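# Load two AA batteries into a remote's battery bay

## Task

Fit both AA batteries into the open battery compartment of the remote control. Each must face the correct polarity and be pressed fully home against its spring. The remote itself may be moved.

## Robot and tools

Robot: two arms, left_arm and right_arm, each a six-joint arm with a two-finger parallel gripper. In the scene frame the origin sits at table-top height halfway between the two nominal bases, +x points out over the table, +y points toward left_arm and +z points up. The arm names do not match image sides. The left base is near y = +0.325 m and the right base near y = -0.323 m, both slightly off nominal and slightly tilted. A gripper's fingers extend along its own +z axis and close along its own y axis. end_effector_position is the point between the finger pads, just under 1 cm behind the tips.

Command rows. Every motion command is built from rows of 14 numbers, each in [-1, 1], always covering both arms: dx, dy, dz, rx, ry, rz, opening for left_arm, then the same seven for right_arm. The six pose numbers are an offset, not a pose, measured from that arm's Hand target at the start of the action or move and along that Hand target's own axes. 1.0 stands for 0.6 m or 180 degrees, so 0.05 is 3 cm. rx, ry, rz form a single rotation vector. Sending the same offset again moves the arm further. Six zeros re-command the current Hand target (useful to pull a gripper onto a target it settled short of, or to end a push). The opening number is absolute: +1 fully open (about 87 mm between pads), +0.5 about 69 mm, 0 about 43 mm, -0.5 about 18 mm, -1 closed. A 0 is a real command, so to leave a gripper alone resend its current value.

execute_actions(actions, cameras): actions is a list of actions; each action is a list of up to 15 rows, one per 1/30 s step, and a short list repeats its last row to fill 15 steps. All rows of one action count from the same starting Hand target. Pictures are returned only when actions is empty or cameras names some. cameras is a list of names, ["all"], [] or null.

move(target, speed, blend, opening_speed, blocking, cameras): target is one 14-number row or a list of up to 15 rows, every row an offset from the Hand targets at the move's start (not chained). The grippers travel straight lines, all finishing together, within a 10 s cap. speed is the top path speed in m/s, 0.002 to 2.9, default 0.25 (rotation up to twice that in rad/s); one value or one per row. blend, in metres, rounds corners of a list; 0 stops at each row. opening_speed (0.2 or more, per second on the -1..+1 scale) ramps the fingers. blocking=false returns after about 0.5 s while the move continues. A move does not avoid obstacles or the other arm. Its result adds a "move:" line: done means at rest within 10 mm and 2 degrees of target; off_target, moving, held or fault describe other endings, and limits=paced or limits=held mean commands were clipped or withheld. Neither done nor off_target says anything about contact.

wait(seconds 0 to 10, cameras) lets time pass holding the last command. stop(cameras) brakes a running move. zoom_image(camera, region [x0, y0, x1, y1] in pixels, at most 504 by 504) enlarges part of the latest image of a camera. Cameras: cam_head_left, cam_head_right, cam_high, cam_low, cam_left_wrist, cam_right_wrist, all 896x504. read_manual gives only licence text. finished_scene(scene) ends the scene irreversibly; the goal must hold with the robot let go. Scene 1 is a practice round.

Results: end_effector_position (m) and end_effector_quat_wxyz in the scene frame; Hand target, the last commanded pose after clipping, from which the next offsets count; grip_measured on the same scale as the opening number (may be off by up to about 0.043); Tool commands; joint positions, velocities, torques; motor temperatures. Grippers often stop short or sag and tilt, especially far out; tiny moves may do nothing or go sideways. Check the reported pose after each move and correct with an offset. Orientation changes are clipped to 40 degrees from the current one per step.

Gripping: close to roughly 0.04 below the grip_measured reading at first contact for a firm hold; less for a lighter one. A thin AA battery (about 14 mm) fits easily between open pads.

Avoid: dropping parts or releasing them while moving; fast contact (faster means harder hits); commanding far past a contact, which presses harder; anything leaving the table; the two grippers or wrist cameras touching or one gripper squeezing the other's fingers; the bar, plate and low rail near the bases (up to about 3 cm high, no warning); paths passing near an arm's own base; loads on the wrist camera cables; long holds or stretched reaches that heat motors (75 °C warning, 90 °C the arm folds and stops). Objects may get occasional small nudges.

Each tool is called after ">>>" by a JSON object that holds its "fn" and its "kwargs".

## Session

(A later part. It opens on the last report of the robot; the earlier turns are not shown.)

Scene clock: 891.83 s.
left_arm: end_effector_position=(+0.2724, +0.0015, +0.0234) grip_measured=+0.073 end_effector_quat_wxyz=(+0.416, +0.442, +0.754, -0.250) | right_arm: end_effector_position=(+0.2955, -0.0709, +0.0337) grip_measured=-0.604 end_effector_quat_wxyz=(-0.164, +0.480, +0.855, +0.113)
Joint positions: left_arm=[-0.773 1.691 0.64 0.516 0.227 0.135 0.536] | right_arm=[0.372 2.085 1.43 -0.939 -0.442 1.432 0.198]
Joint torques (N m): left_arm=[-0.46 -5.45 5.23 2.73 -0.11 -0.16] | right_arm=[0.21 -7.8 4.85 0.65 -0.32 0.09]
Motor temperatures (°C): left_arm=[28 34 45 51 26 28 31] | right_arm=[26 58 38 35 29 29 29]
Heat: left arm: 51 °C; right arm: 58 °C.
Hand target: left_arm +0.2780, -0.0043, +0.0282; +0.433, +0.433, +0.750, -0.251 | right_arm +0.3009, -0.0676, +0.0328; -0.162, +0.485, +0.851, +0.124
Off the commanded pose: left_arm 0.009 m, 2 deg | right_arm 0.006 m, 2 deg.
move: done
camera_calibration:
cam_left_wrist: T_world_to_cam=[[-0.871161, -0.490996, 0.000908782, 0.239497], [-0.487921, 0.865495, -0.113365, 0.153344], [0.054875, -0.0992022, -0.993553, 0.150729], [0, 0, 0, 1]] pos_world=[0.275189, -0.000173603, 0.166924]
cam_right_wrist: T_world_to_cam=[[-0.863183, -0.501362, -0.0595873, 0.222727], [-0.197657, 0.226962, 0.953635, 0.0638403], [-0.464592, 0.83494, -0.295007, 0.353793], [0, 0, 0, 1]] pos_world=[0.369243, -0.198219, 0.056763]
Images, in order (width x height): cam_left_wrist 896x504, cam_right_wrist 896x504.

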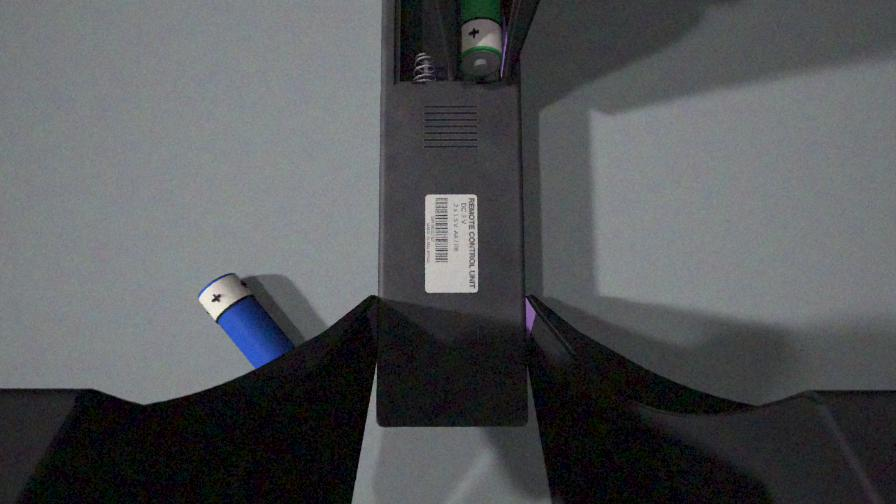

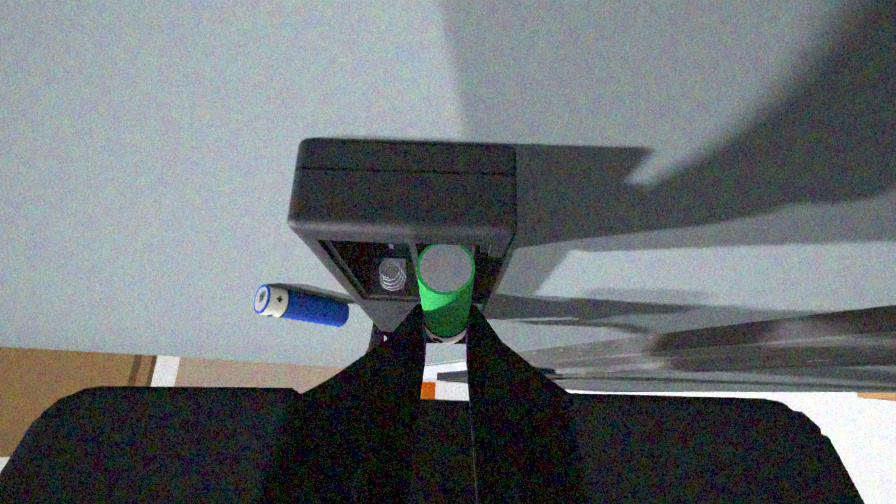

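>>> {"fn": "move", "kwargs": {"target": [[0,0,0,0,0,0,0.03, 0.033,0.0045,-0.0766,0,0,0,-0.66],[0,0,0,0,0,0,0.03, -0.1989,0.0122,-0.107,0,-0.05,0,-0.66]], "speed": 0.2, "blend": 0.02, "cameras": ["cam_right_wrist","cam_left_wrist"]}}

Scene clock: 952.40 s.
left_arm: end_effector_position=(+0.2724, +0.0015, +0.0234) grip_measured=+0.073 end_effector_quat_wxyz=(+0.416, +0.442, +0.754, -0.250) | right_arm: end_effector_position=(+0.3666, -0.1761, +0.0375) grip_measured=-0.604 end_effector_quat_wxyz=(-0.108, +0.494, +0.858, +0.086)
Joint positions: left_arm=[-0.773 1.691 0.64 0.516 0.227 0.135 0.536] | right_arm=[0.108 2.2 1.661 -1.112 -0.309 1.182 0.198]
Joint torques (N m): left_arm=[-0.42 -5.53 5.2 2.74 -0.12 -0.14] | right_arm=[-0.49 -9.17 8.65 0.11 0.1 -0.14]
Motor temperatures (°C): left_arm=[28 34 45 53 26 28 32] | right_arm=[26 53 37 35 28 29 29]
Heat: left arm: 53 °C; right arm: 53 °C.
Hand target: left_arm +0.2780, -0.0043, +0.0282; +0.433, +0.433, +0.750, -0.251 | right_arm +0.3742, -0.1812, +0.0449; -0.095, +0.493, +0.861, +0.086
Off the commanded pose: left_arm 0.009 m, 2 deg | right_arm 0.012 m, 2 deg.
move: off_target (right_arm)
camera_calibration:
cam_left_wrist: T_world_to_cam=[[-0.871161, -0.490996, 0.000908782, 0.239497], [-0.487921, 0.865495, -0.113365, 0.153344], [0.054875, -0.0992022, -0.993553, 0.150729], [0, 0, 0, 1]] pos_world=[0.275189, -0.000173603, 0.166924]
cam_right_wrist: T_world_to_cam=[[-0.870804, -0.487028, -0.0671112, 0.237156], [-0.254347, 0.329477, 0.909259, 0.138669], [-0.420723, 0.808856, -0.410784, 0.459483], [0, 0, 0, 1]] pos_world=[0.435101, -0.301843, 0.0785781]
Images, in order (width x height): cam_left_wrist 896x504, cam_right_wrist 896x504.

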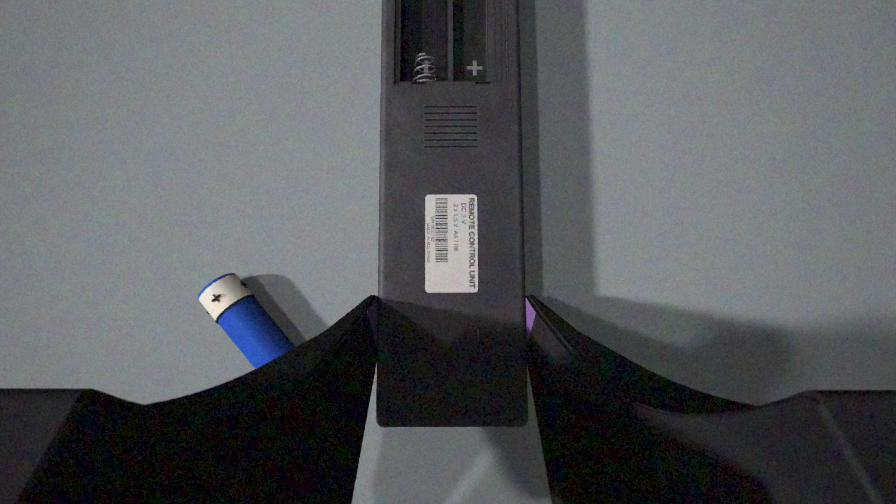

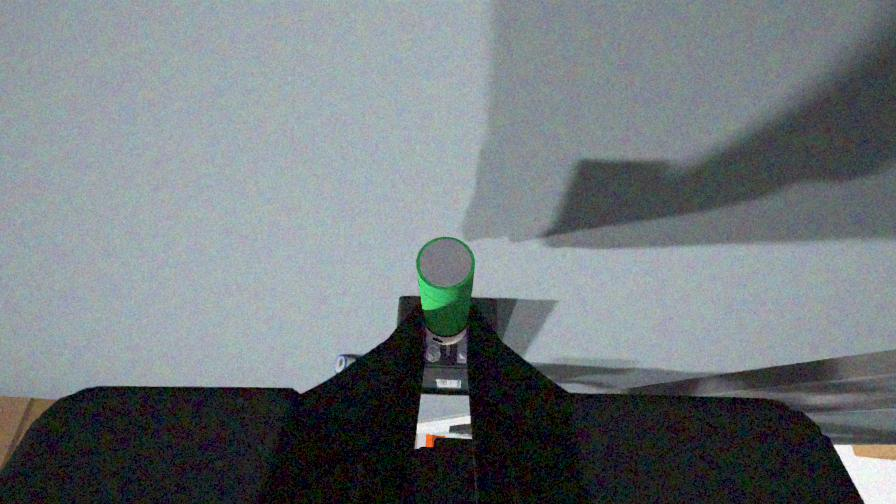

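>>> {"fn": "move", "kwargs": {"target": [0,0,0,0,0,0,0.03, -0.0091,-0.002,0.0355,0,-0.011,0,-0.66], "speed": 0.08, "cameras": ["cam_right_wrist"]}}

Scene clock: 962.50 s.
left_arm: end_effector_position=(+0.2724, +0.0015, +0.0234) grip_measured=+0.073 end_effector_quat_wxyz=(+0.416, +0.442, +0.754, -0.250) | right_arm: end_effector_position=(+0.3677, -0.1784, +0.0230) grip_measured=-0.604 end_effector_quat_wxyz=(-0.096, +0.490, +0.863, +0.077)
Joint positions: left_arm=[-0.773 1.691 0.64 0.516 0.227 0.135 0.536] | right_arm=[0.116 2.211 1.631 -1.06 -0.279 1.182 0.198]
Joint torques (N m): left_arm=[-0.38 -5.53 5.29 2.76 -0.1 -0.16] | right_arm=[0.13 -9.29 5.37 0.49 0.11 0.03]
Heat: left arm: 53 °C; right arm: 54 °C.
Hand target: left_arm +0.2780, -0.0043, +0.0282; +0.433, +0.433, +0.750, -0.251 | right_arm +0.3743, -0.1813, +0.0228; -0.079, +0.494, +0.862, +0.077
Off the commanded pose: left_arm 0.009 m, 2 deg | right_arm 0.007 m, 2 deg.
move: done
camera_calibration:
cam_right_wrist: T_world_to_cam=[[-0.86498, -0.497486, -0.0657141, 0.232068], [-0.270917, 0.352736, 0.895646, 0.163505], [-0.422391, 0.792518, -0.439887, 0.454198], [0, 0, 0, 1]] pos_world=[0.43688, -0.302184, 0.0686029]
Images, in order (width x height): cam_right_wrist 896x504.

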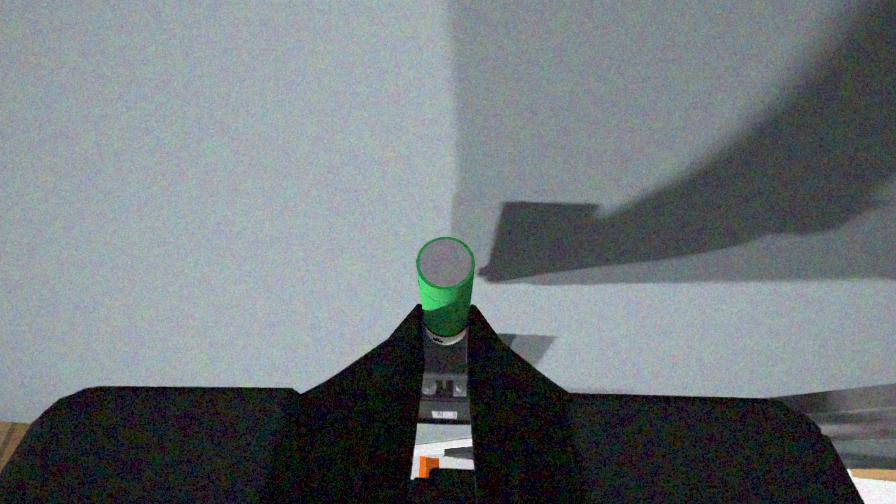

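>>> {"fn": "move", "kwargs": {"target": [0,0,0,0,0,0,0.03, -0.0042,-0.0009,0.0155,0,0,0,-0.66], "speed": 0.06, "cameras": ["cam_right_wrist"]}}

Scene clock: 967.77 s.
left_arm: end_effector_position=(+0.2724, +0.0015, +0.0234) grip_measured=+0.073 end_effector_quat_wxyz=(+0.416, +0.442, +0.754, -0.250) | right_arm: end_effector_position=(+0.3680, -0.1787, +0.0137) grip_measured=-0.604 end_effector_quat_wxyz=(-0.095, +0.490, +0.863, +0.077)
Joint positions: left_arm=[-0.773 1.691 0.64 0.516 0.227 0.135 0.536] | right_arm=[0.116 2.223 1.612 -1.029 -0.279 1.182 0.198]
Joint torques (N m): left_arm=[-0.38 -5.52 5.26 2.72 -0.11 -0.16] | right_arm=[0.17 -9.22 5.23 0.48 0.12 0.03]
Motor temperatures (°C): left_arm=[28 34 44 53 26 28 32] | right_arm=[26 55 38 34 28 29 29]
Heat: left arm: 53 °C; right arm: 55 °C.
Hand target: left_arm +0.2780, -0.0043, +0.0282; +0.433, +0.433, +0.750, -0.251 | right_arm +0.3745, -0.1817, +0.0132; -0.080, +0.494, +0.862, +0.077
Off the commanded pose: left_arm 0.009 m, 2 deg | right_arm 0.007 m, 2 deg.
move: done
camera_calibration:
cam_right_wrist: T_world_to_cam=[[-0.864894, -0.497507, -0.0666777, 0.231456], [-0.27183, 0.352554, 0.895441, 0.172207], [-0.42198, 0.792586, -0.440159, 0.450453], [0, 0, 0, 1]] pos_world=[0.437078, -0.302584, 0.0595032]
Images, in order (width x height): cam_right_wrist 896x504.

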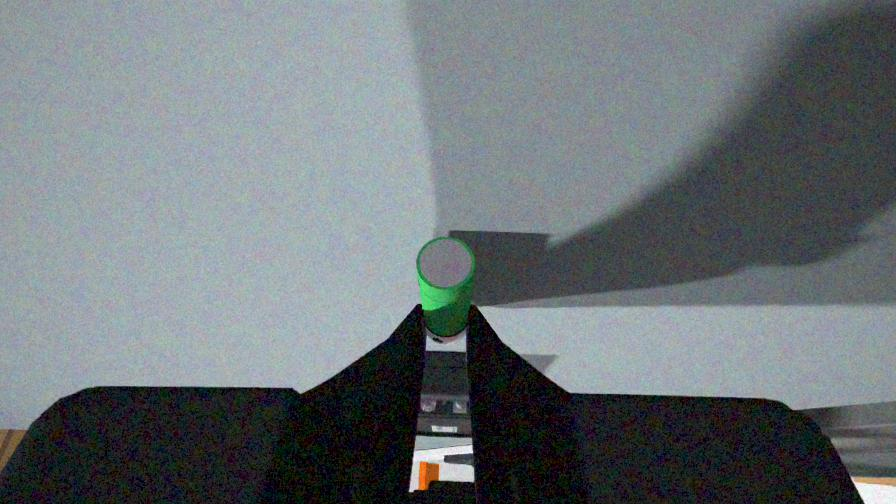

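>>> {"fn": "move", "kwargs": {"target": [0,0,0,0,0,0,0.03, -0.0013,-0.0003,0.0045,0,0,0,-0.66], "speed": 0.05, "cameras": ["cam_right_wrist"]}}

Scene clock: 973.77 s.
left_arm: end_effector_position=(+0.2724, +0.0015, +0.0234) grip_measured=+0.073 end_effector_quat_wxyz=(+0.416, +0.442, +0.754, -0.250) | right_arm: end_effector_position=(+0.3700, -0.1784, +0.0135) grip_measured=-0.604 end_effector_quat_wxyz=(-0.092, +0.490, +0.863, +0.080)
Joint positions: left_arm=[-0.773 1.691 0.64 0.516 0.227 0.135 0.536] | right_arm=[0.116 2.223 1.612 -1.02 -0.279 1.182 0.198]
Joint torques (N m): left_arm=[-0.44 -5.49 5.09 2.72 -0.12 -0.17] | right_arm=[0.17 -8.92 4.7 0.52 0.12 0.02]
Motor temperatures (°C): left_arm=[28 34 44 53 26 28 32] | right_arm=[26 56 38 34 28 29 29]
Heat: left arm: 53 °C; right arm: 56 °C.
Hand target: left_arm +0.2780, -0.0043, +0.0282; +0.433, +0.433, +0.750, -0.251 | right_arm +0.3745, -0.1818, +0.0104; -0.080, +0.494, +0.862, +0.077
Off the commanded pose: left_arm 0.009 m, 2 deg | right_arm 0.006 m, 2 deg.
move: done
camera_calibration:
cam_right_wrist: T_world_to_cam=[[-0.86411, -0.497717, -0.0747852, 0.233143], [-0.27965, 0.351254, 0.893542, 0.175618], [-0.418462, 0.793032, -0.442708, 0.449716], [0, 0, 0, 1]] pos_world=[0.438762, -0.302286, 0.0596065]
Images, in order (width x height): cam_right_wrist 896x504.

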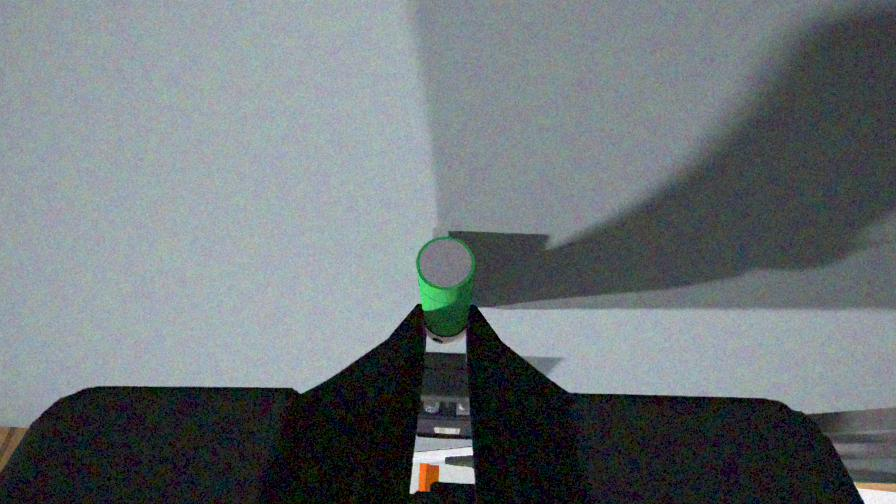

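>>> {"fn": "move", "kwargs": {"target": [0,0,0,0,0,0,0.03, -0.0016,-0.0003,0.0055,0,0,0,-0.66], "speed": 0.05, "cameras": ["cam_right_wrist"]}}

Scene clock: 979.60 s.
left_arm: end_effector_position=(+0.2724, +0.0015, +0.0234) grip_measured=+0.073 end_effector_quat_wxyz=(+0.416, +0.442, +0.754, -0.250) | right_arm: end_effector_position=(+0.3697, -0.1785, +0.0128) grip_measured=-0.604 end_effector_quat_wxyz=(-0.092, +0.490, +0.863, +0.080)
Joint positions: left_arm=[-0.773 1.691 0.64 0.516 0.227 0.135 0.536] | right_arm=[0.116 2.223 1.609 -1.017 -0.279 1.182 0.198]
Joint torques (N m): left_arm=[-0.39 -5.59 5.14 2.74 -0.12 -0.15] | right_arm=[0.1 -8.54 4.51 0.59 0.11 0.03]
Motor temperatures (°C): left_arm=[28 34 44 53 26 28 32] | right_arm=[26 56 38 34 28 29 29]
Heat: left arm: 53 °C; right arm: 56 °C.
Hand target: left_arm +0.2780, -0.0043, +0.0282; +0.433, +0.433, +0.750, -0.251 | right_arm +0.3747, -0.1820, +0.0070; -0.080, +0.494, +0.862, +0.077
Off the commanded pose: left_arm 0.009 m, 2 deg | right_arm 0.008 m, 2 deg.
move: done
camera_calibration:
cam_right_wrist: T_world_to_cam=[[-0.864188, -0.497638, -0.0743971, 0.232731], [-0.279261, 0.351362, 0.893621, 0.176024], [-0.41856, 0.793033, -0.442613, 0.449356], [0, 0, 0, 1]] pos_world=[0.438362, -0.302386, 0.0589064]
Images, in order (width x height): cam_right_wrist 896x504.

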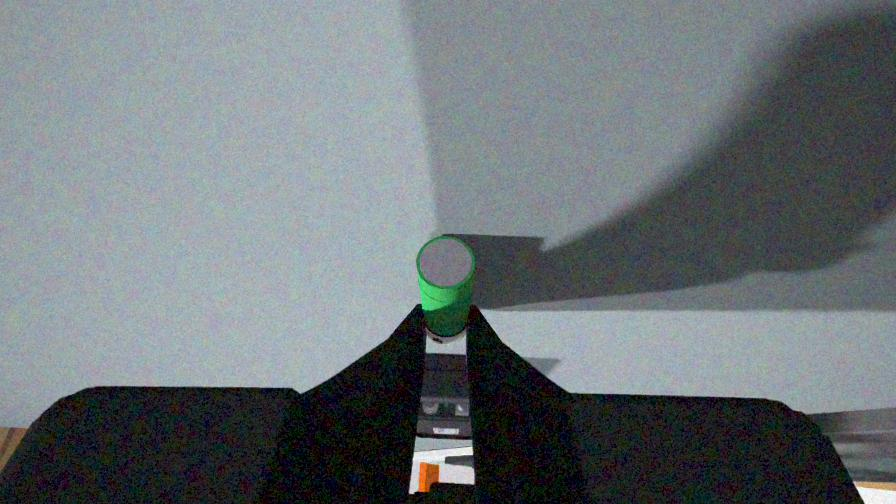

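>>> {"fn": "move", "kwargs": {"target": [0,0,0,0,0,0,0.03, 0,0,0.002,0,0,0,-0.4], "speed": 0.05, "opening_speed": 0.25, "cameras": ["cam_right_wrist"]}}

Scene clock: 985.80 s.
left_arm: end_effector_position=(+0.2724, +0.0015, +0.0234) grip_measured=+0.073 end_effector_quat_wxyz=(+0.416, +0.442, +0.754, -0.250) | right_arm: end_effector_position=(+0.3706, -0.1785, +0.0100) grip_measured=-0.400 end_effector_quat_wxyz=(-0.090, +0.490, +0.864, +0.081)
Joint positions: left_arm=[-0.773 1.691 0.64 0.516 0.227 0.135 0.536] | right_arm=[0.116 2.226 1.603 -1.003 -0.279 1.182 0.3]
Joint torques (N m): left_arm=[-0.47 -5.52 5.18 2.74 -0.08 -0.15] | right_arm=[0.2 -8.73 4.81 0.51 0.11 0.03]
Motor temperatures (°C): left_arm=[28 34 44 53 26 28 32] | right_arm=[26 56 38 34 28 29 29]
Heat: left arm: 53 °C; right arm: 56 °C.
Hand target: left_arm +0.2780, -0.0043, +0.0282; +0.433, +0.433, +0.750, -0.251 | right_arm +0.3746, -0.1818, +0.0058; -0.080, +0.494, +0.862, +0.077
Off the commanded pose: left_arm 0.009 m, 2 deg | right_arm 0.007 m, 1 deg.
move: done
camera_calibration:
cam_right_wrist: T_world_to_cam=[[-0.863692, -0.497863, -0.0785428, 0.233177], [-0.28346, 0.350953, 0.892459, 0.180264], [-0.416757, 0.793073, -0.444239, 0.447894], [0, 0, 0, 1]] pos_world=[0.439154, -0.302387, 0.0564082]
Images, in order (width x height): cam_right_wrist 896x504.

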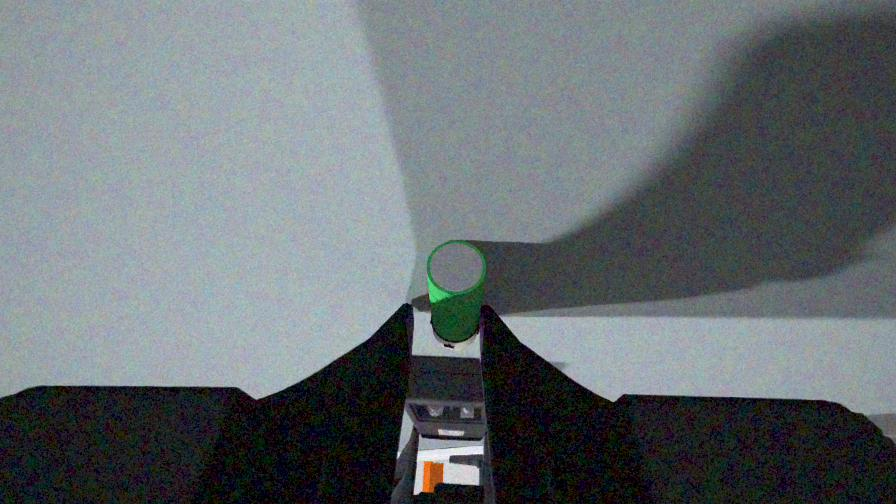

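>>> {"fn": "move", "kwargs": {"target": [[0,0,0,0,0,0,0.03, 0.0124,0.0027,-0.0484,0,0,0,-0.4],[0,0,0,0,0,0,0.03, 0.032,0.0022,-0.052,0,-0.186,0,-0.4]], "speed": 0.15, "blend": 0.01, "cameras": ["cam_right_wrist"]}}

Scene clock: 1038.77 s.
left_arm: end_effector_position=(+0.2724, +0.0015, +0.0234) grip_measured=+0.073 end_effector_quat_wxyz=(+0.416, +0.442, +0.754, -0.250) | right_arm: end_effector_position=(+0.3559, -0.1703, +0.0241) grip_measured=-0.400 end_effector_quat_wxyz=(+0.141, +0.485, +0.859, -0.088)
Joint positions: left_arm=[-0.773 1.691 0.64 0.516 0.227 0.135 0.536] | right_arm=[0.393 2.067 1.506 -0.992 0.291 1.46 0.3]
Joint torques (N m): left_arm=[-0.39 -5.56 5.15 2.72 -0.1 -0.15] | right_arm=[0.03 -11.6 5.3 0.66 0.55 0.1]
Heat: left arm: 54 °C; right arm: 54 °C.
Hand target: left_arm +0.2780, -0.0043, +0.0282; +0.433, +0.433, +0.750, -0.251 | right_arm +0.3680, -0.1716, +0.0404; +0.172, +0.495, +0.849, -0.069
Off the commanded pose: left_arm 0.009 m, 2 deg | right_arm 0.020 m, 5 deg.
move: off_target (right_arm)
camera_calibration:
cam_right_wrist: T_world_to_cam=[[-0.854028, -0.520057, -0.0132748, 0.216894], [-0.452569, 0.730134, 0.511943, 0.294611], [-0.256547, 0.443222, -0.858917, 0.334886], [0, 0, 0, 1]] pos_world=[0.404479, -0.250737, 0.139694]
Images, in order (width x height): cam_right_wrist 896x504.

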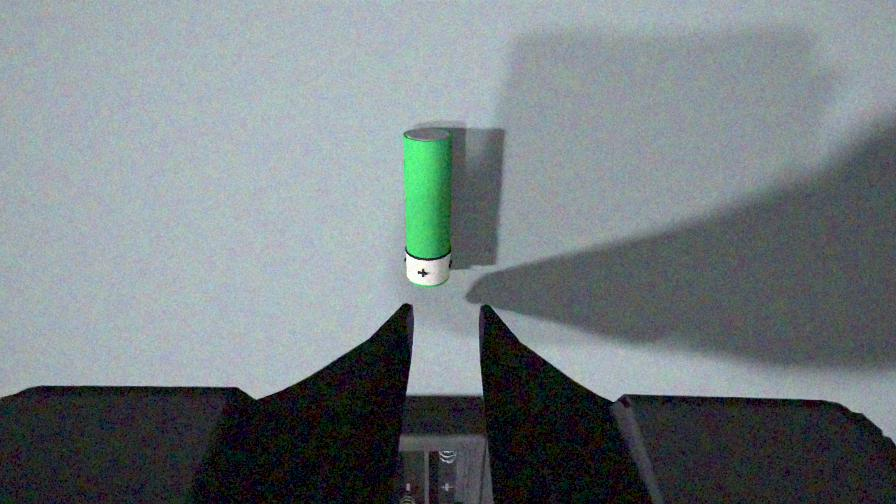

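>>> {"fn": "move", "kwargs": {"target": [0,0,0,0,0,0,0.03, -0.0158,0.0112,0.0068,0,0,0,-0.2], "speed": 0.08, "cameras": ["cam_right_wrist"]}}

Scene clock: 1066.67 s.
left_arm: end_effector_position=(+0.2724, +0.0015, +0.0234) grip_measured=+0.073 end_effector_quat_wxyz=(+0.416, +0.442, +0.754, -0.250) | right_arm: end_effector_position=(+0.3580, -0.1753, +0.0243) grip_measured=-0.200 end_effector_quat_wxyz=(+0.140, +0.490, +0.856, -0.089)
Joint positions: left_arm=[-0.773 1.691 0.64 0.516 0.227 0.135 0.536] | right_arm=[0.379 2.067 1.506 -0.992 0.292 1.459 0.4]
Joint torques (N m): left_arm=[-0.43 -5.52 5.2 2.72 -0.11 -0.14] | right_arm=[-0.95 -9.59 8.81 0.64 0.54 -0.13]
Motor temperatures (°C): left_arm=[28 34 44 54 26 28 32] | right_arm=[26 62 38 34 29 29 28]
Heat: left arm: 54 °C; right arm: 62 °C.
Hand target: left_arm +0.2780, -0.0043, +0.0282; +0.433, +0.433, +0.750, -0.251 | right_arm +0.3790, -0.1771, +0.0404; +0.172, +0.496, +0.849, -0.069
Off the commanded pose: left_arm 0.009 m, 2 deg | right_arm 0.027 m, 4 deg.
move: off_target (right_arm)
camera_calibration:
cam_right_wrist: T_world_to_cam=[[-0.860561, -0.509171, -0.0134267, 0.220356], [-0.443425, 0.735951, 0.511615, 0.296756], [-0.250618, 0.44623, -0.85911, 0.336232], [0, 0, 0, 1]] pos_world=[0.405484, -0.256236, 0.139994]
Images, in order (width x height): cam_right_wrist 896x504.

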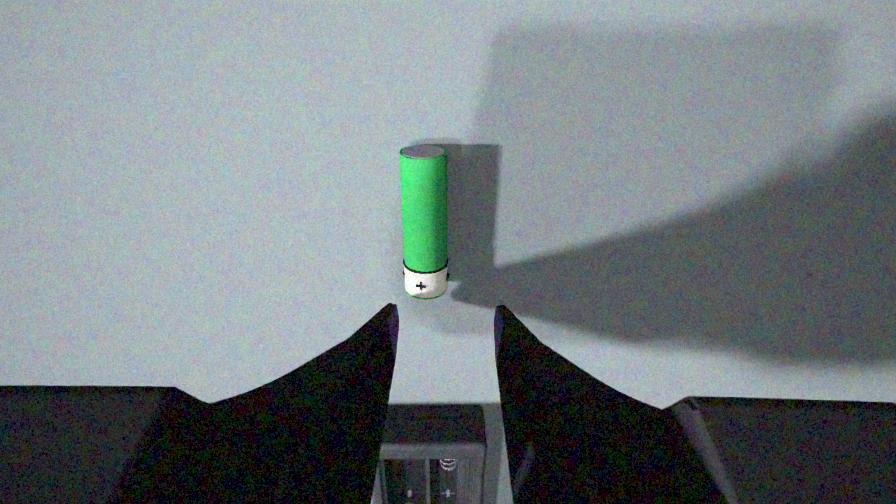

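>>> {"fn": "move", "kwargs": {"target": [0,0,0,0,0,0,0.03, -0.0022,0.0095,0.0122,0,0,0,-0.2], "speed": 0.08, "cameras": ["cam_right_wrist"]}}

Scene clock: 1075.67 s.
left_arm: end_effector_position=(+0.2724, +0.0015, +0.0234) grip_measured=+0.073 end_effector_quat_wxyz=(+0.416, +0.442, +0.754, -0.250) | right_arm: end_effector_position=(+0.3660, -0.1744, +0.0240) grip_measured=-0.200 end_effector_quat_wxyz=(+0.145, +0.490, +0.856, -0.083)
Joint positions: left_arm=[-0.773 1.691 0.64 0.516 0.227 0.135 0.536] | right_arm=[0.373 2.082 1.528 -0.983 0.292 1.451 0.4]
Joint torques (N m): left_arm=[-0.36 -5.59 5.14 2.77 -0.11 -0.14] | right_arm=[-1.05 -8.5 8.76 0.69 0.53 -0.13]
Motor temperatures (°C): left_arm=[28 34 44 54 26 28 32] | right_arm=[26 62 39 34 29 29 28]
Heat: left arm: 54 °C; right arm: 62 °C.
Hand target: left_arm +0.2780, -0.0043, +0.0282; +0.433, +0.433, +0.750, -0.251 | right_arm +0.3862, -0.1775, +0.0343; +0.172, +0.495, +0.849, -0.069
Off the commanded pose: left_arm 0.009 m, 2 deg | right_arm 0.023 m, 4 deg.
move: off_target (right_arm)
camera_calibration:
cam_right_wrist: T_world_to_cam=[[-0.859282, -0.51081, -0.0265906, 0.227138], [-0.451174, 0.732418, 0.509908, 0.302132], [-0.24099, 0.450151, -0.859818, 0.33474], [0, 0, 0, 1]] pos_world=[0.412159, -0.255946, 0.139796]
Images, in order (width x height): cam_right_wrist 896x504.

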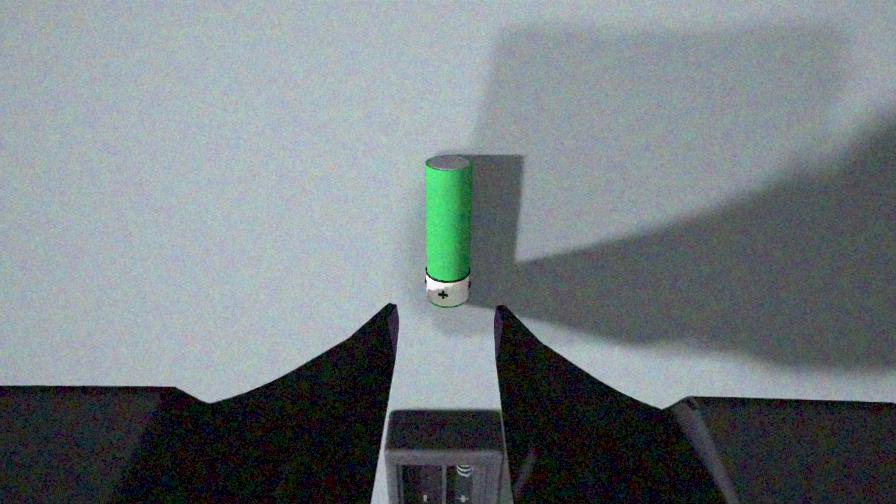

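>>> {"fn": "move", "kwargs": {"target": [0,0,0,0,0,0,0.03, 0.0028,-0.0012,0.0198,0,0,0,-0.2], "speed": 0.06, "cameras": ["cam_right_wrist"]}}

Scene clock: 1091.17 s.
left_arm: end_effector_position=(+0.2724, +0.0015, +0.0234) grip_measured=+0.073 end_effector_quat_wxyz=(+0.416, +0.442, +0.754, -0.250) | right_arm: end_effector_position=(+0.3749, -0.1728, +0.0192) grip_measured=-0.200 end_effector_quat_wxyz=(+0.152, +0.491, +0.855, -0.073)
Joint positions: left_arm=[-0.773 1.691 0.64 0.516 0.227 0.135 0.536] | right_arm=[0.369 2.096 1.528 -0.941 0.292 1.444 0.4]
Joint torques (N m): left_arm=[-0.43 -5.56 5.22 2.73 -0.12 -0.15] | right_arm=[-1.1 -8.53 6.19 0.76 0.53 -0.14]
Motor temperatures (°C): left_arm=[28 34 44 55 26 28 32] | right_arm=[26 58 41 34 29 29 28]
Heat: left arm: 55 °C; right arm: 58 °C.
Hand target: left_arm +0.2780, -0.0043, +0.0282; +0.433, +0.433, +0.750, -0.251 | right_arm +0.3875, -0.1799, +0.0226; +0.172, +0.495, +0.849, -0.069
Off the commanded pose: left_arm 0.009 m, 2 deg | right_arm 0.015 m, 2 deg.
move: off_target (right_arm)
camera_calibration:
cam_right_wrist: T_world_to_cam=[[-0.857165, -0.512378, -0.0523221, 0.234962], [-0.46499, 0.726175, 0.506414, 0.311577], [-0.22148, 0.458409, -0.860702, 0.32612], [0, 0, 0, 1]] pos_world=[0.41851, -0.255367, 0.135199]
Images, in order (width x height): cam_right_wrist 896x504.

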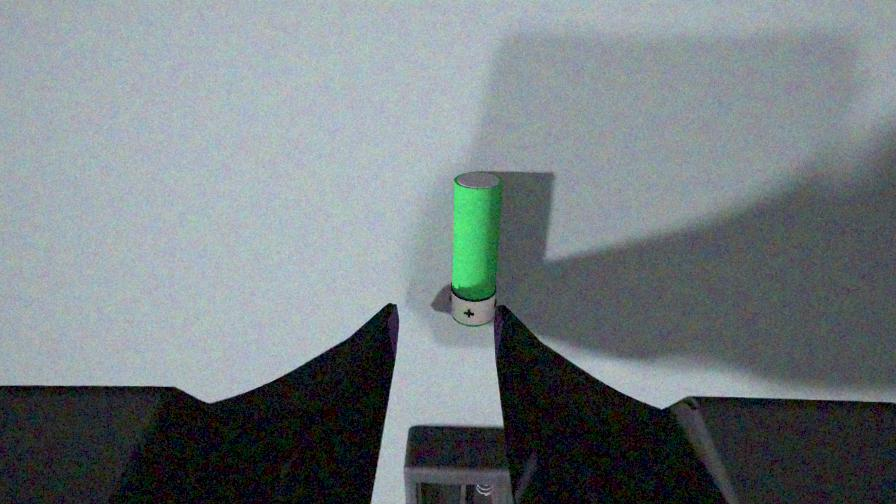

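>>> {"fn": "move", "kwargs": {"target": [0,0,0,0,0,0,0.03, 0.0017,-0.0123,0.0,0,0,0,-0.2], "speed": 0.06, "cameras": ["cam_right_wrist"]}}

Scene clock: 1100.40 s.
left_arm: end_effector_position=(+0.2724, +0.0015, +0.0234) grip_measured=+0.073 end_effector_quat_wxyz=(+0.416, +0.442, +0.754, -0.250) | right_arm: end_effector_position=(+0.3687, -0.1758, +0.0114) grip_measured=-0.200 end_effector_quat_wxyz=(+0.148, +0.490, +0.856, -0.080)
Joint positions: left_arm=[-0.773 1.691 0.64 0.516 0.227 0.135 0.536] | right_arm=[0.369 2.096 1.496 -0.925 0.292 1.444 0.4]
Joint torques (N m): left_arm=[-0.4 -5.6 5.27 2.72 -0.12 -0.15] | right_arm=[-1.05 -10.52 5.16 0.73 0.53 -0.13]
Motor temperatures (°C): left_arm=[28 34 44 55 26 28 32] | right_arm=[26 56 40 34 29 29 28]
Heat: left arm: 55 °C; right arm: 56 °C.
Hand target: left_arm +0.2780, -0.0043, +0.0282; +0.433, +0.433, +0.750, -0.251 | right_arm +0.3807, -0.1827, +0.0219; +0.172, +0.495, +0.849, -0.068
Off the commanded pose: left_arm 0.009 m, 2 deg | right_arm 0.017 m, 3 deg.
move: off_target (right_arm)
camera_calibration:
cam_right_wrist: T_world_to_cam=[[-0.857955, -0.512451, -0.036148, 0.22788], [-0.45722, 0.729613, 0.508541, 0.312605], [-0.234229, 0.452833, -0.860278, 0.323189], [0, 0, 0, 1]] pos_world=[0.41414, -0.257654, 0.127297]
Images, in order (width x height): cam_right_wrist 896x504.

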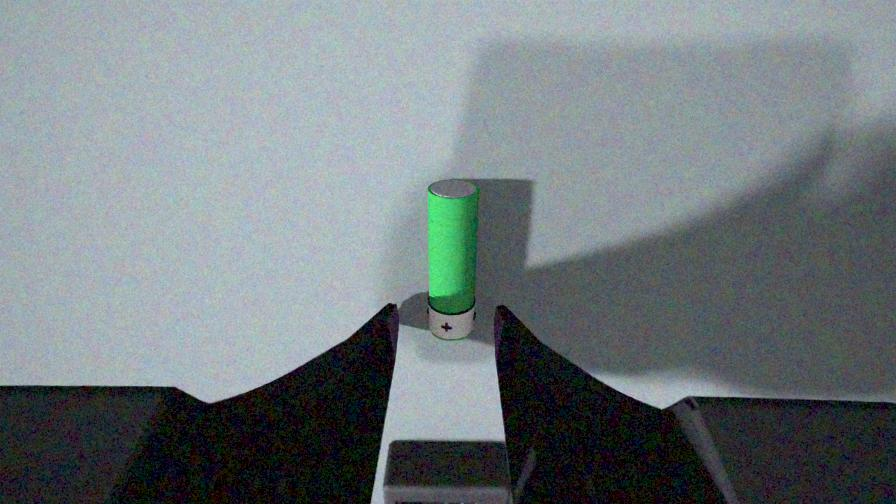

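>>> {"fn": "move", "kwargs": {"target": [0,0,0,0,0,0,0.03, 0,0,0,0,0,0,-0.66], "speed": 0.06, "opening_speed": 0.3, "cameras": ["cam_right_wrist"]}}

>>> {"fn": "zoom_image", "kwargs": {"camera": "cam_right_wrist", "region": [380, 160, 520, 360]}}

Scene clock: 1109.27 s.
left_arm: end_effector_position=(+0.2724, +0.0015, +0.0234) grip_measured=+0.073 end_effector_quat_wxyz=(+0.416, +0.442, +0.754, -0.250) | right_arm: end_effector_position=(+0.3691, -0.1756, +0.0114) grip_measured=-0.610 end_effector_quat_wxyz=(+0.148, +0.490, +0.856, -0.079)
Joint positions: left_arm=[-0.773 1.691 0.64 0.516 0.227 0.135 0.536] | right_arm=[0.369 2.096 1.496 -0.924 0.292 1.444 0.195]
Joint torques (N m): left_arm=[-0.44 -5.53 5.24 2.74 -0.1 -0.17] | right_arm=[-1.07 -10.55 5.16 0.72 0.53 -0.13]
Motor temperatures (°C): left_arm=[28 34 44 55 26 28 32] | right_arm=[26 56 40 34 29 29 28]
Heat: left arm: 55 °C; right arm: 56 °C.
Hand target: left_arm +0.2780, -0.0043, +0.0282; +0.433, +0.433, +0.750, -0.251 | right_arm +0.3806, -0.1827, +0.0219; +0.172, +0.495, +0.849, -0.069
Off the commanded pose: left_arm 0.009 m, 2 deg | right_arm 0.017 m, 3 deg.
move: off_target (right_arm)
camera_calibration:
cam_right_wrist: T_world_to_cam=[[-0.857903, -0.512432, -0.0376406, 0.228273], [-0.457921, 0.729299, 0.508361, 0.312855], [-0.233049, 0.453361, -0.860321, 0.322843], [0, 0, 0, 1]] pos_world=[0.414338, -0.257555, 0.127297]
Images, in order (width x height): cam_right_wrist 896x504.

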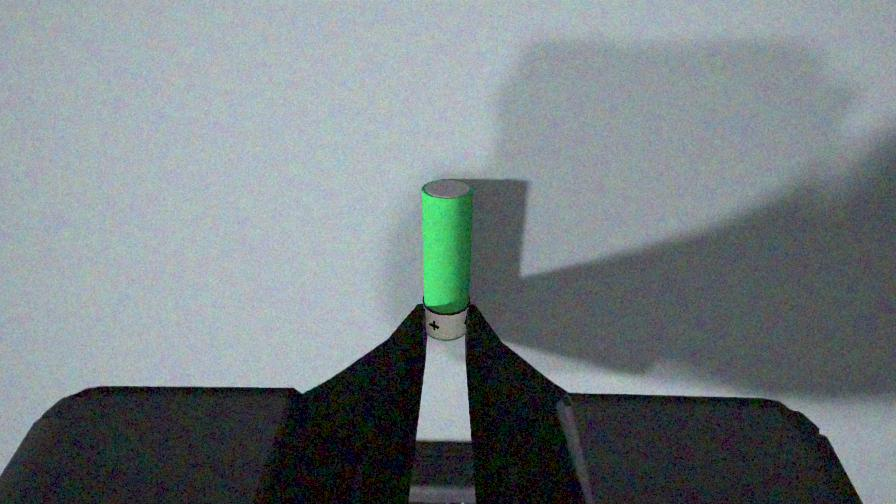

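Scaled by 2.520 from the camera's 896x504 image, which has a finer 1280x720 frame.

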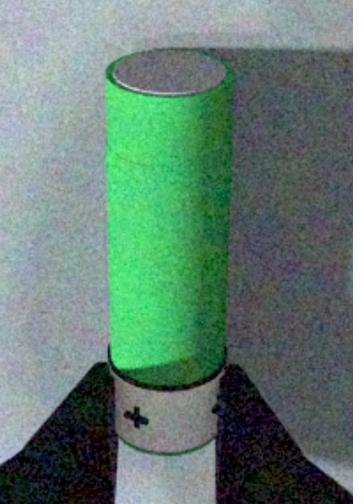

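>>> {"fn": "move", "kwargs": {"target": [[0,0,0,0,0,0,0.03, -0.027,0.004,-0.07,0,0,0,-0.66],[0,0,0,0,0,0,0.03, 0.2153,-0.0128,-0.1557,0,0.151,0,-0.66]], "speed": 0.2, "blend": 0.02, "cameras": ["cam_right_wrist","cam_left_wrist"]}}

>>> {"fn": "zoom_image", "kwargs": {"camera": "cam_right_wrist", "region": [320, 60, 540, 360]}}

Scene clock: 1172.73 s.
left_arm: end_effector_position=(+0.2724, +0.0015, +0.0234) grip_measured=+0.073 end_effector_quat_wxyz=(+0.416, +0.442, +0.754, -0.250) | right_arm: end_effector_position=(+0.2888, -0.0607, +0.0440) grip_measured=-0.610 end_effector_quat_wxyz=(-0.039, +0.491, +0.870, +0.017)
Joint positions: left_arm=[-0.773 1.691 0.64 0.516 0.227 0.135 0.536] | right_arm=[0.533 2.042 1.528 -1.061 -0.126 1.602 0.195]
Joint torques (N m): left_arm=[-0.44 -5.49 5.22 2.75 -0.11 -0.14] | right_arm=[-0.02 -11.71 5.38 0.56 -0.25 0.09]
Motor temperatures (°C): left_arm=[28 34 44 55 26 28 32] | right_arm=[26 58 38 34 29 28 28]
Heat: left arm: 55 °C; right arm: 58 °C.
Hand target: left_arm +0.2780, -0.0043, +0.0282; +0.433, +0.433, +0.750, -0.251 | right_arm +0.2950, -0.0542, +0.0619; -0.032, +0.498, +0.865, +0.050
Off the commanded pose: left_arm 0.009 m, 2 deg | right_arm 0.020 m, 4 deg.
move: off_target (right_arm)
camera_calibration:
cam_left_wrist: T_world_to_cam=[[-0.871161, -0.490996, 0.000908782, 0.239497], [-0.487921, 0.865495, -0.113365, 0.153344], [0.054875, -0.0992022, -0.993553, 0.150729], [0, 0, 0, 1]] pos_world=[0.275189, -0.000173603, 0.166924]
cam_right_wrist: T_world_to_cam=[[-0.858979, -0.511663, -0.0188454, 0.219084], [-0.30888, 0.48849, 0.81607, 0.104486], [-0.408347, 0.706808, -0.577646, 0.333644], [0, 0, 0, 1]] pos_world=[0.356705, -0.174766, 0.111589]
Images, in order (width x height): cam_left_wrist 896x504, cam_right_wrist 896x504.

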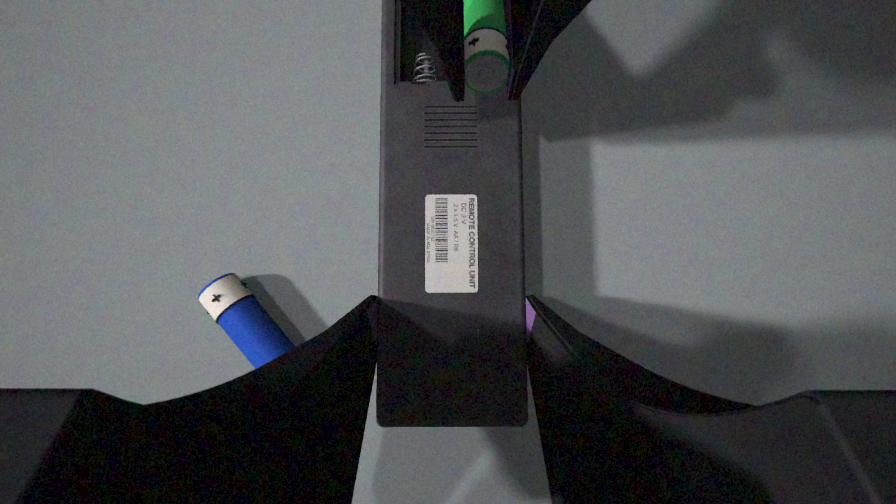

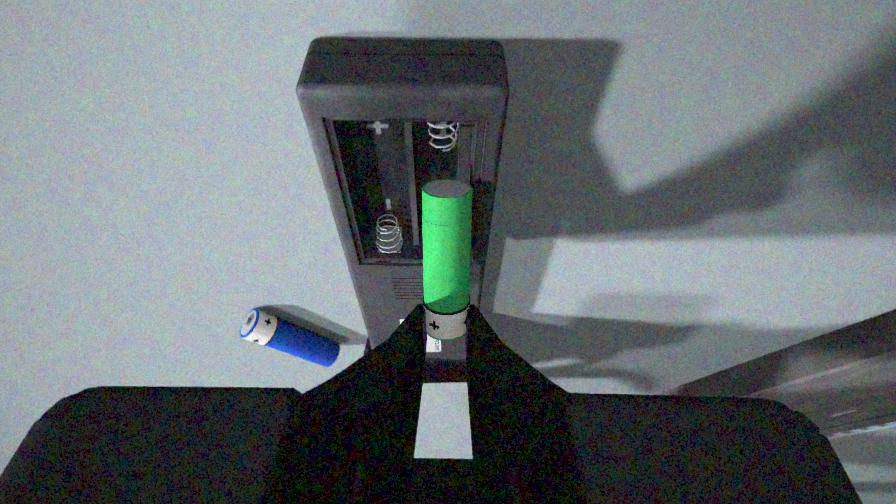

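Scaled by 1.680 from the camera's 896x504 image, which has a finer 1280x720 frame.

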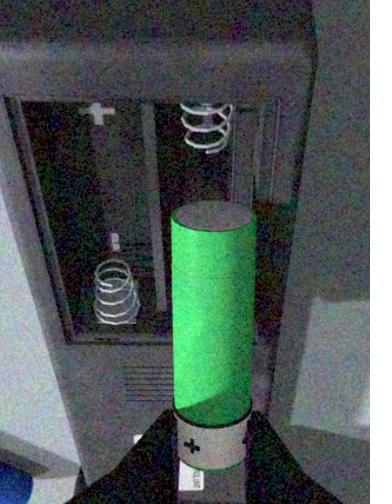

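>>> {"fn": "execute_actions", "kwargs": {"actions": [], "cameras": ["cam_right_wrist","cam_left_wrist"]}}

Scene clock: 1206.33 s.
left_arm: end_effector_position=(+0.2724, +0.0015, +0.0234) grip_measured=+0.073 end_effector_quat_wxyz=(+0.416, +0.442, +0.754, -0.250) | right_arm: end_effector_position=(+0.2888, -0.0607, +0.0440) grip_measured=-0.610 end_effector_quat_wxyz=(-0.039, +0.491, +0.870, +0.017)
Joint positions: left_arm=[-0.773 1.691 0.64 0.516 0.227 0.135 0.536] | right_arm=[0.533 2.042 1.528 -1.061 -0.126 1.602 0.195]
Joint velocities: within noise
Joint torques (N m): left_arm=[-0.46 -5.53 5.22 2.74 -0.1 -0.17] | right_arm=[0.02 -11.73 5.37 0.57 -0.25 0.1]
Motor temperatures (°C): left_arm=[28 34 44 56 26 28 32] | right_arm=[26 60 38 33 29 29 29]
Heat: left arm: 56 °C; right arm: 60 °C.
Hand target: left_arm +0.2780, -0.0043, +0.0282; +0.433, +0.433, +0.750, -0.251 | right_arm +0.2950, -0.0542, +0.0619; -0.032, +0.498, +0.865, +0.050
Tool commands: left_gripper/opening=+0.03 right_gripper/opening=-0.66
Off the commanded pose: left_arm 0.009 m, 2 deg | right_arm 0.020 m, 4 deg.
camera_calibration:
cam_left_wrist: T_world_to_cam=[[-0.871161, -0.490996, 0.000908782, 0.239497], [-0.487921, 0.865495, -0.113365, 0.153344], [0.054875, -0.0992022, -0.993553, 0.150729], [0, 0, 0, 1]] pos_world=[0.275189, -0.000173603, 0.166924]
cam_right_wrist: T_world_to_cam=[[-0.858979, -0.511663, -0.0188454, 0.219084], [-0.30888, 0.48849, 0.81607, 0.104486], [-0.408347, 0.706808, -0.577646, 0.333644], [0, 0, 0, 1]] pos_world=[0.356705, -0.174766, 0.111589]
Images, in order (width x height): cam_left_wrist 896x504, cam_right_wrist 896x504.

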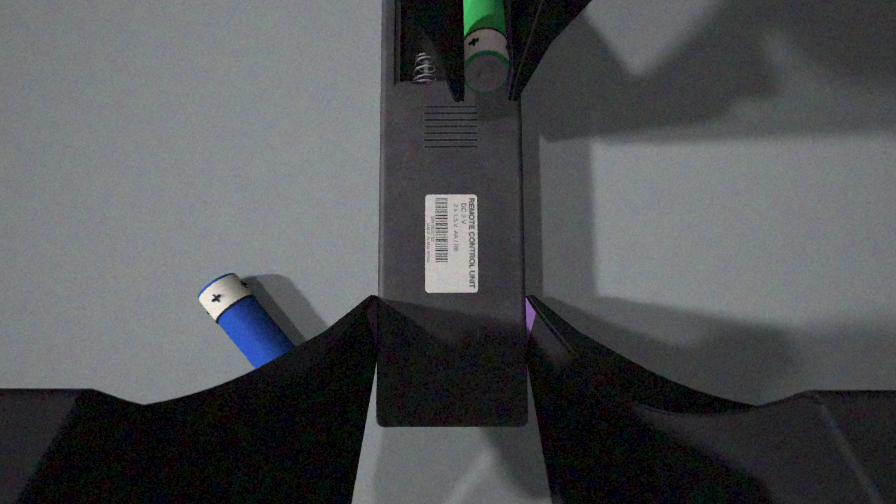

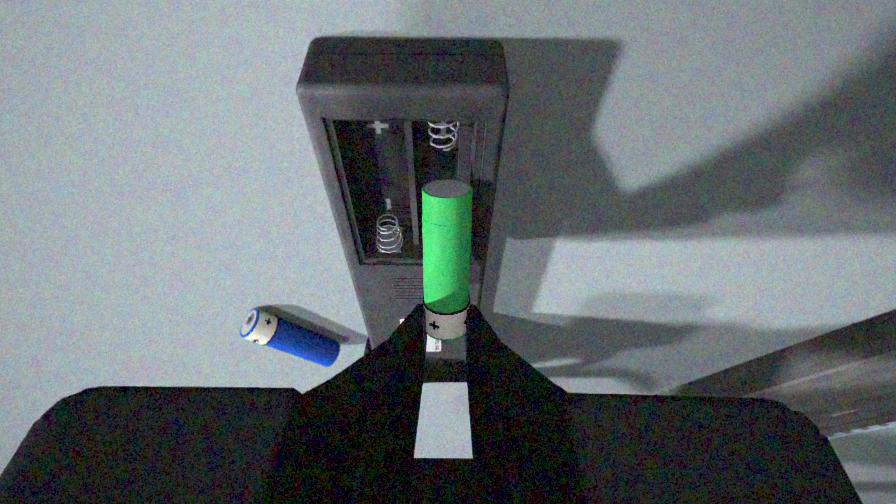

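>>> {"fn": "move", "kwargs": {"target": [0,0,0,0,0,0,0.03,-0.0018,-0.0009,0.0165,0,0,0,-0.66], "speed": 0.03, "cameras": ["cam_left_wrist","cam_right_wrist"]}}

Scene clock: 1215.27 s.
left_arm: end_effector_position=(+0.2724, +0.0015, +0.0234) grip_measured=+0.073 end_effector_quat_wxyz=(+0.416, +0.442, +0.754, -0.250) | right_arm: end_effector_position=(+0.2895, -0.0605, +0.0377) grip_measured=-0.610 end_effector_quat_wxyz=(-0.037, +0.491, +0.870, +0.021)
Joint positions: left_arm=[-0.773 1.691 0.64 0.516 0.227 0.135 0.536] | right_arm=[0.533 2.042 1.502 -1.024 -0.126 1.604 0.195]
Joint torques (N m): left_arm=[-0.49 -5.52 5.23 2.74 -0.11 -0.16] | right_arm=[0.05 -10.92 5.3 0.58 -0.24 0.09]
Motor temperatures (°C): left_arm=[28 34 44 56 26 28 32] | right_arm=[26 60 38 33 29 29 29]
Heat: left arm: 56 °C; right arm: 60 °C.
Hand target: left_arm +0.2780, -0.0043, +0.0282; +0.433, +0.433, +0.750, -0.251 | right_arm +0.2950, -0.0542, +0.0519; -0.032, +0.498, +0.865, +0.050
Off the commanded pose: left_arm 0.009 m, 2 deg | right_arm 0.017 m, 3 deg.
move: off_target (right_arm)
camera_calibration:
cam_left_wrist: T_world_to_cam=[[-0.871161, -0.490996, 0.000908782, 0.239497], [-0.487921, 0.865495, -0.113365, 0.153344], [0.054875, -0.0992022, -0.993553, 0.150729], [0, 0, 0, 1]] pos_world=[0.275189, -0.000173603, 0.166924]
cam_right_wrist: T_world_to_cam=[[-0.85936, -0.510555, -0.0288685, 0.220225], [-0.315037, 0.484109, 0.816327, 0.111208], [-0.402804, 0.710614, -0.576868, 0.328698], [0, 0, 0, 1]] pos_world=[0.356688, -0.174978, 0.105191]
Images, in order (width x height): cam_left_wrist 896x504, cam_right_wrist 896x504.

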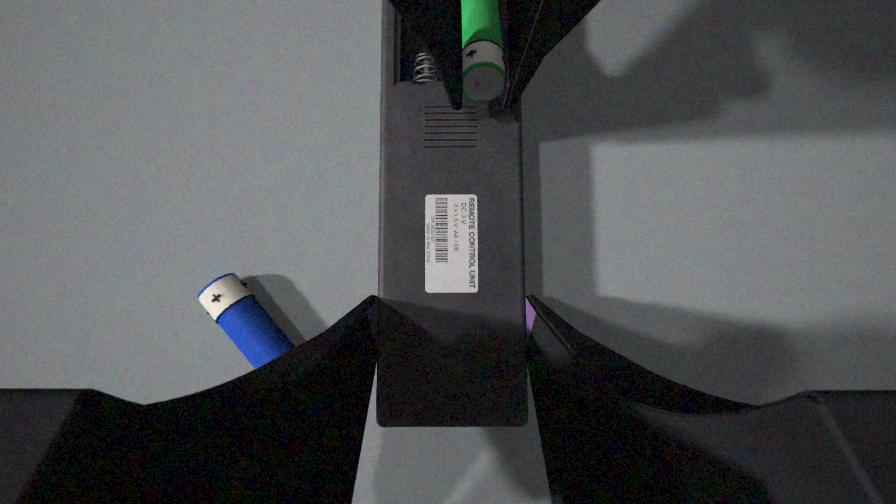

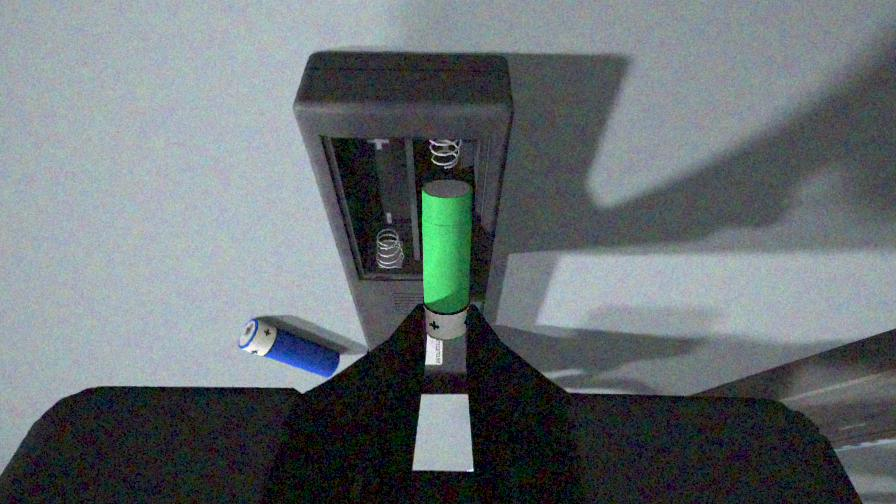

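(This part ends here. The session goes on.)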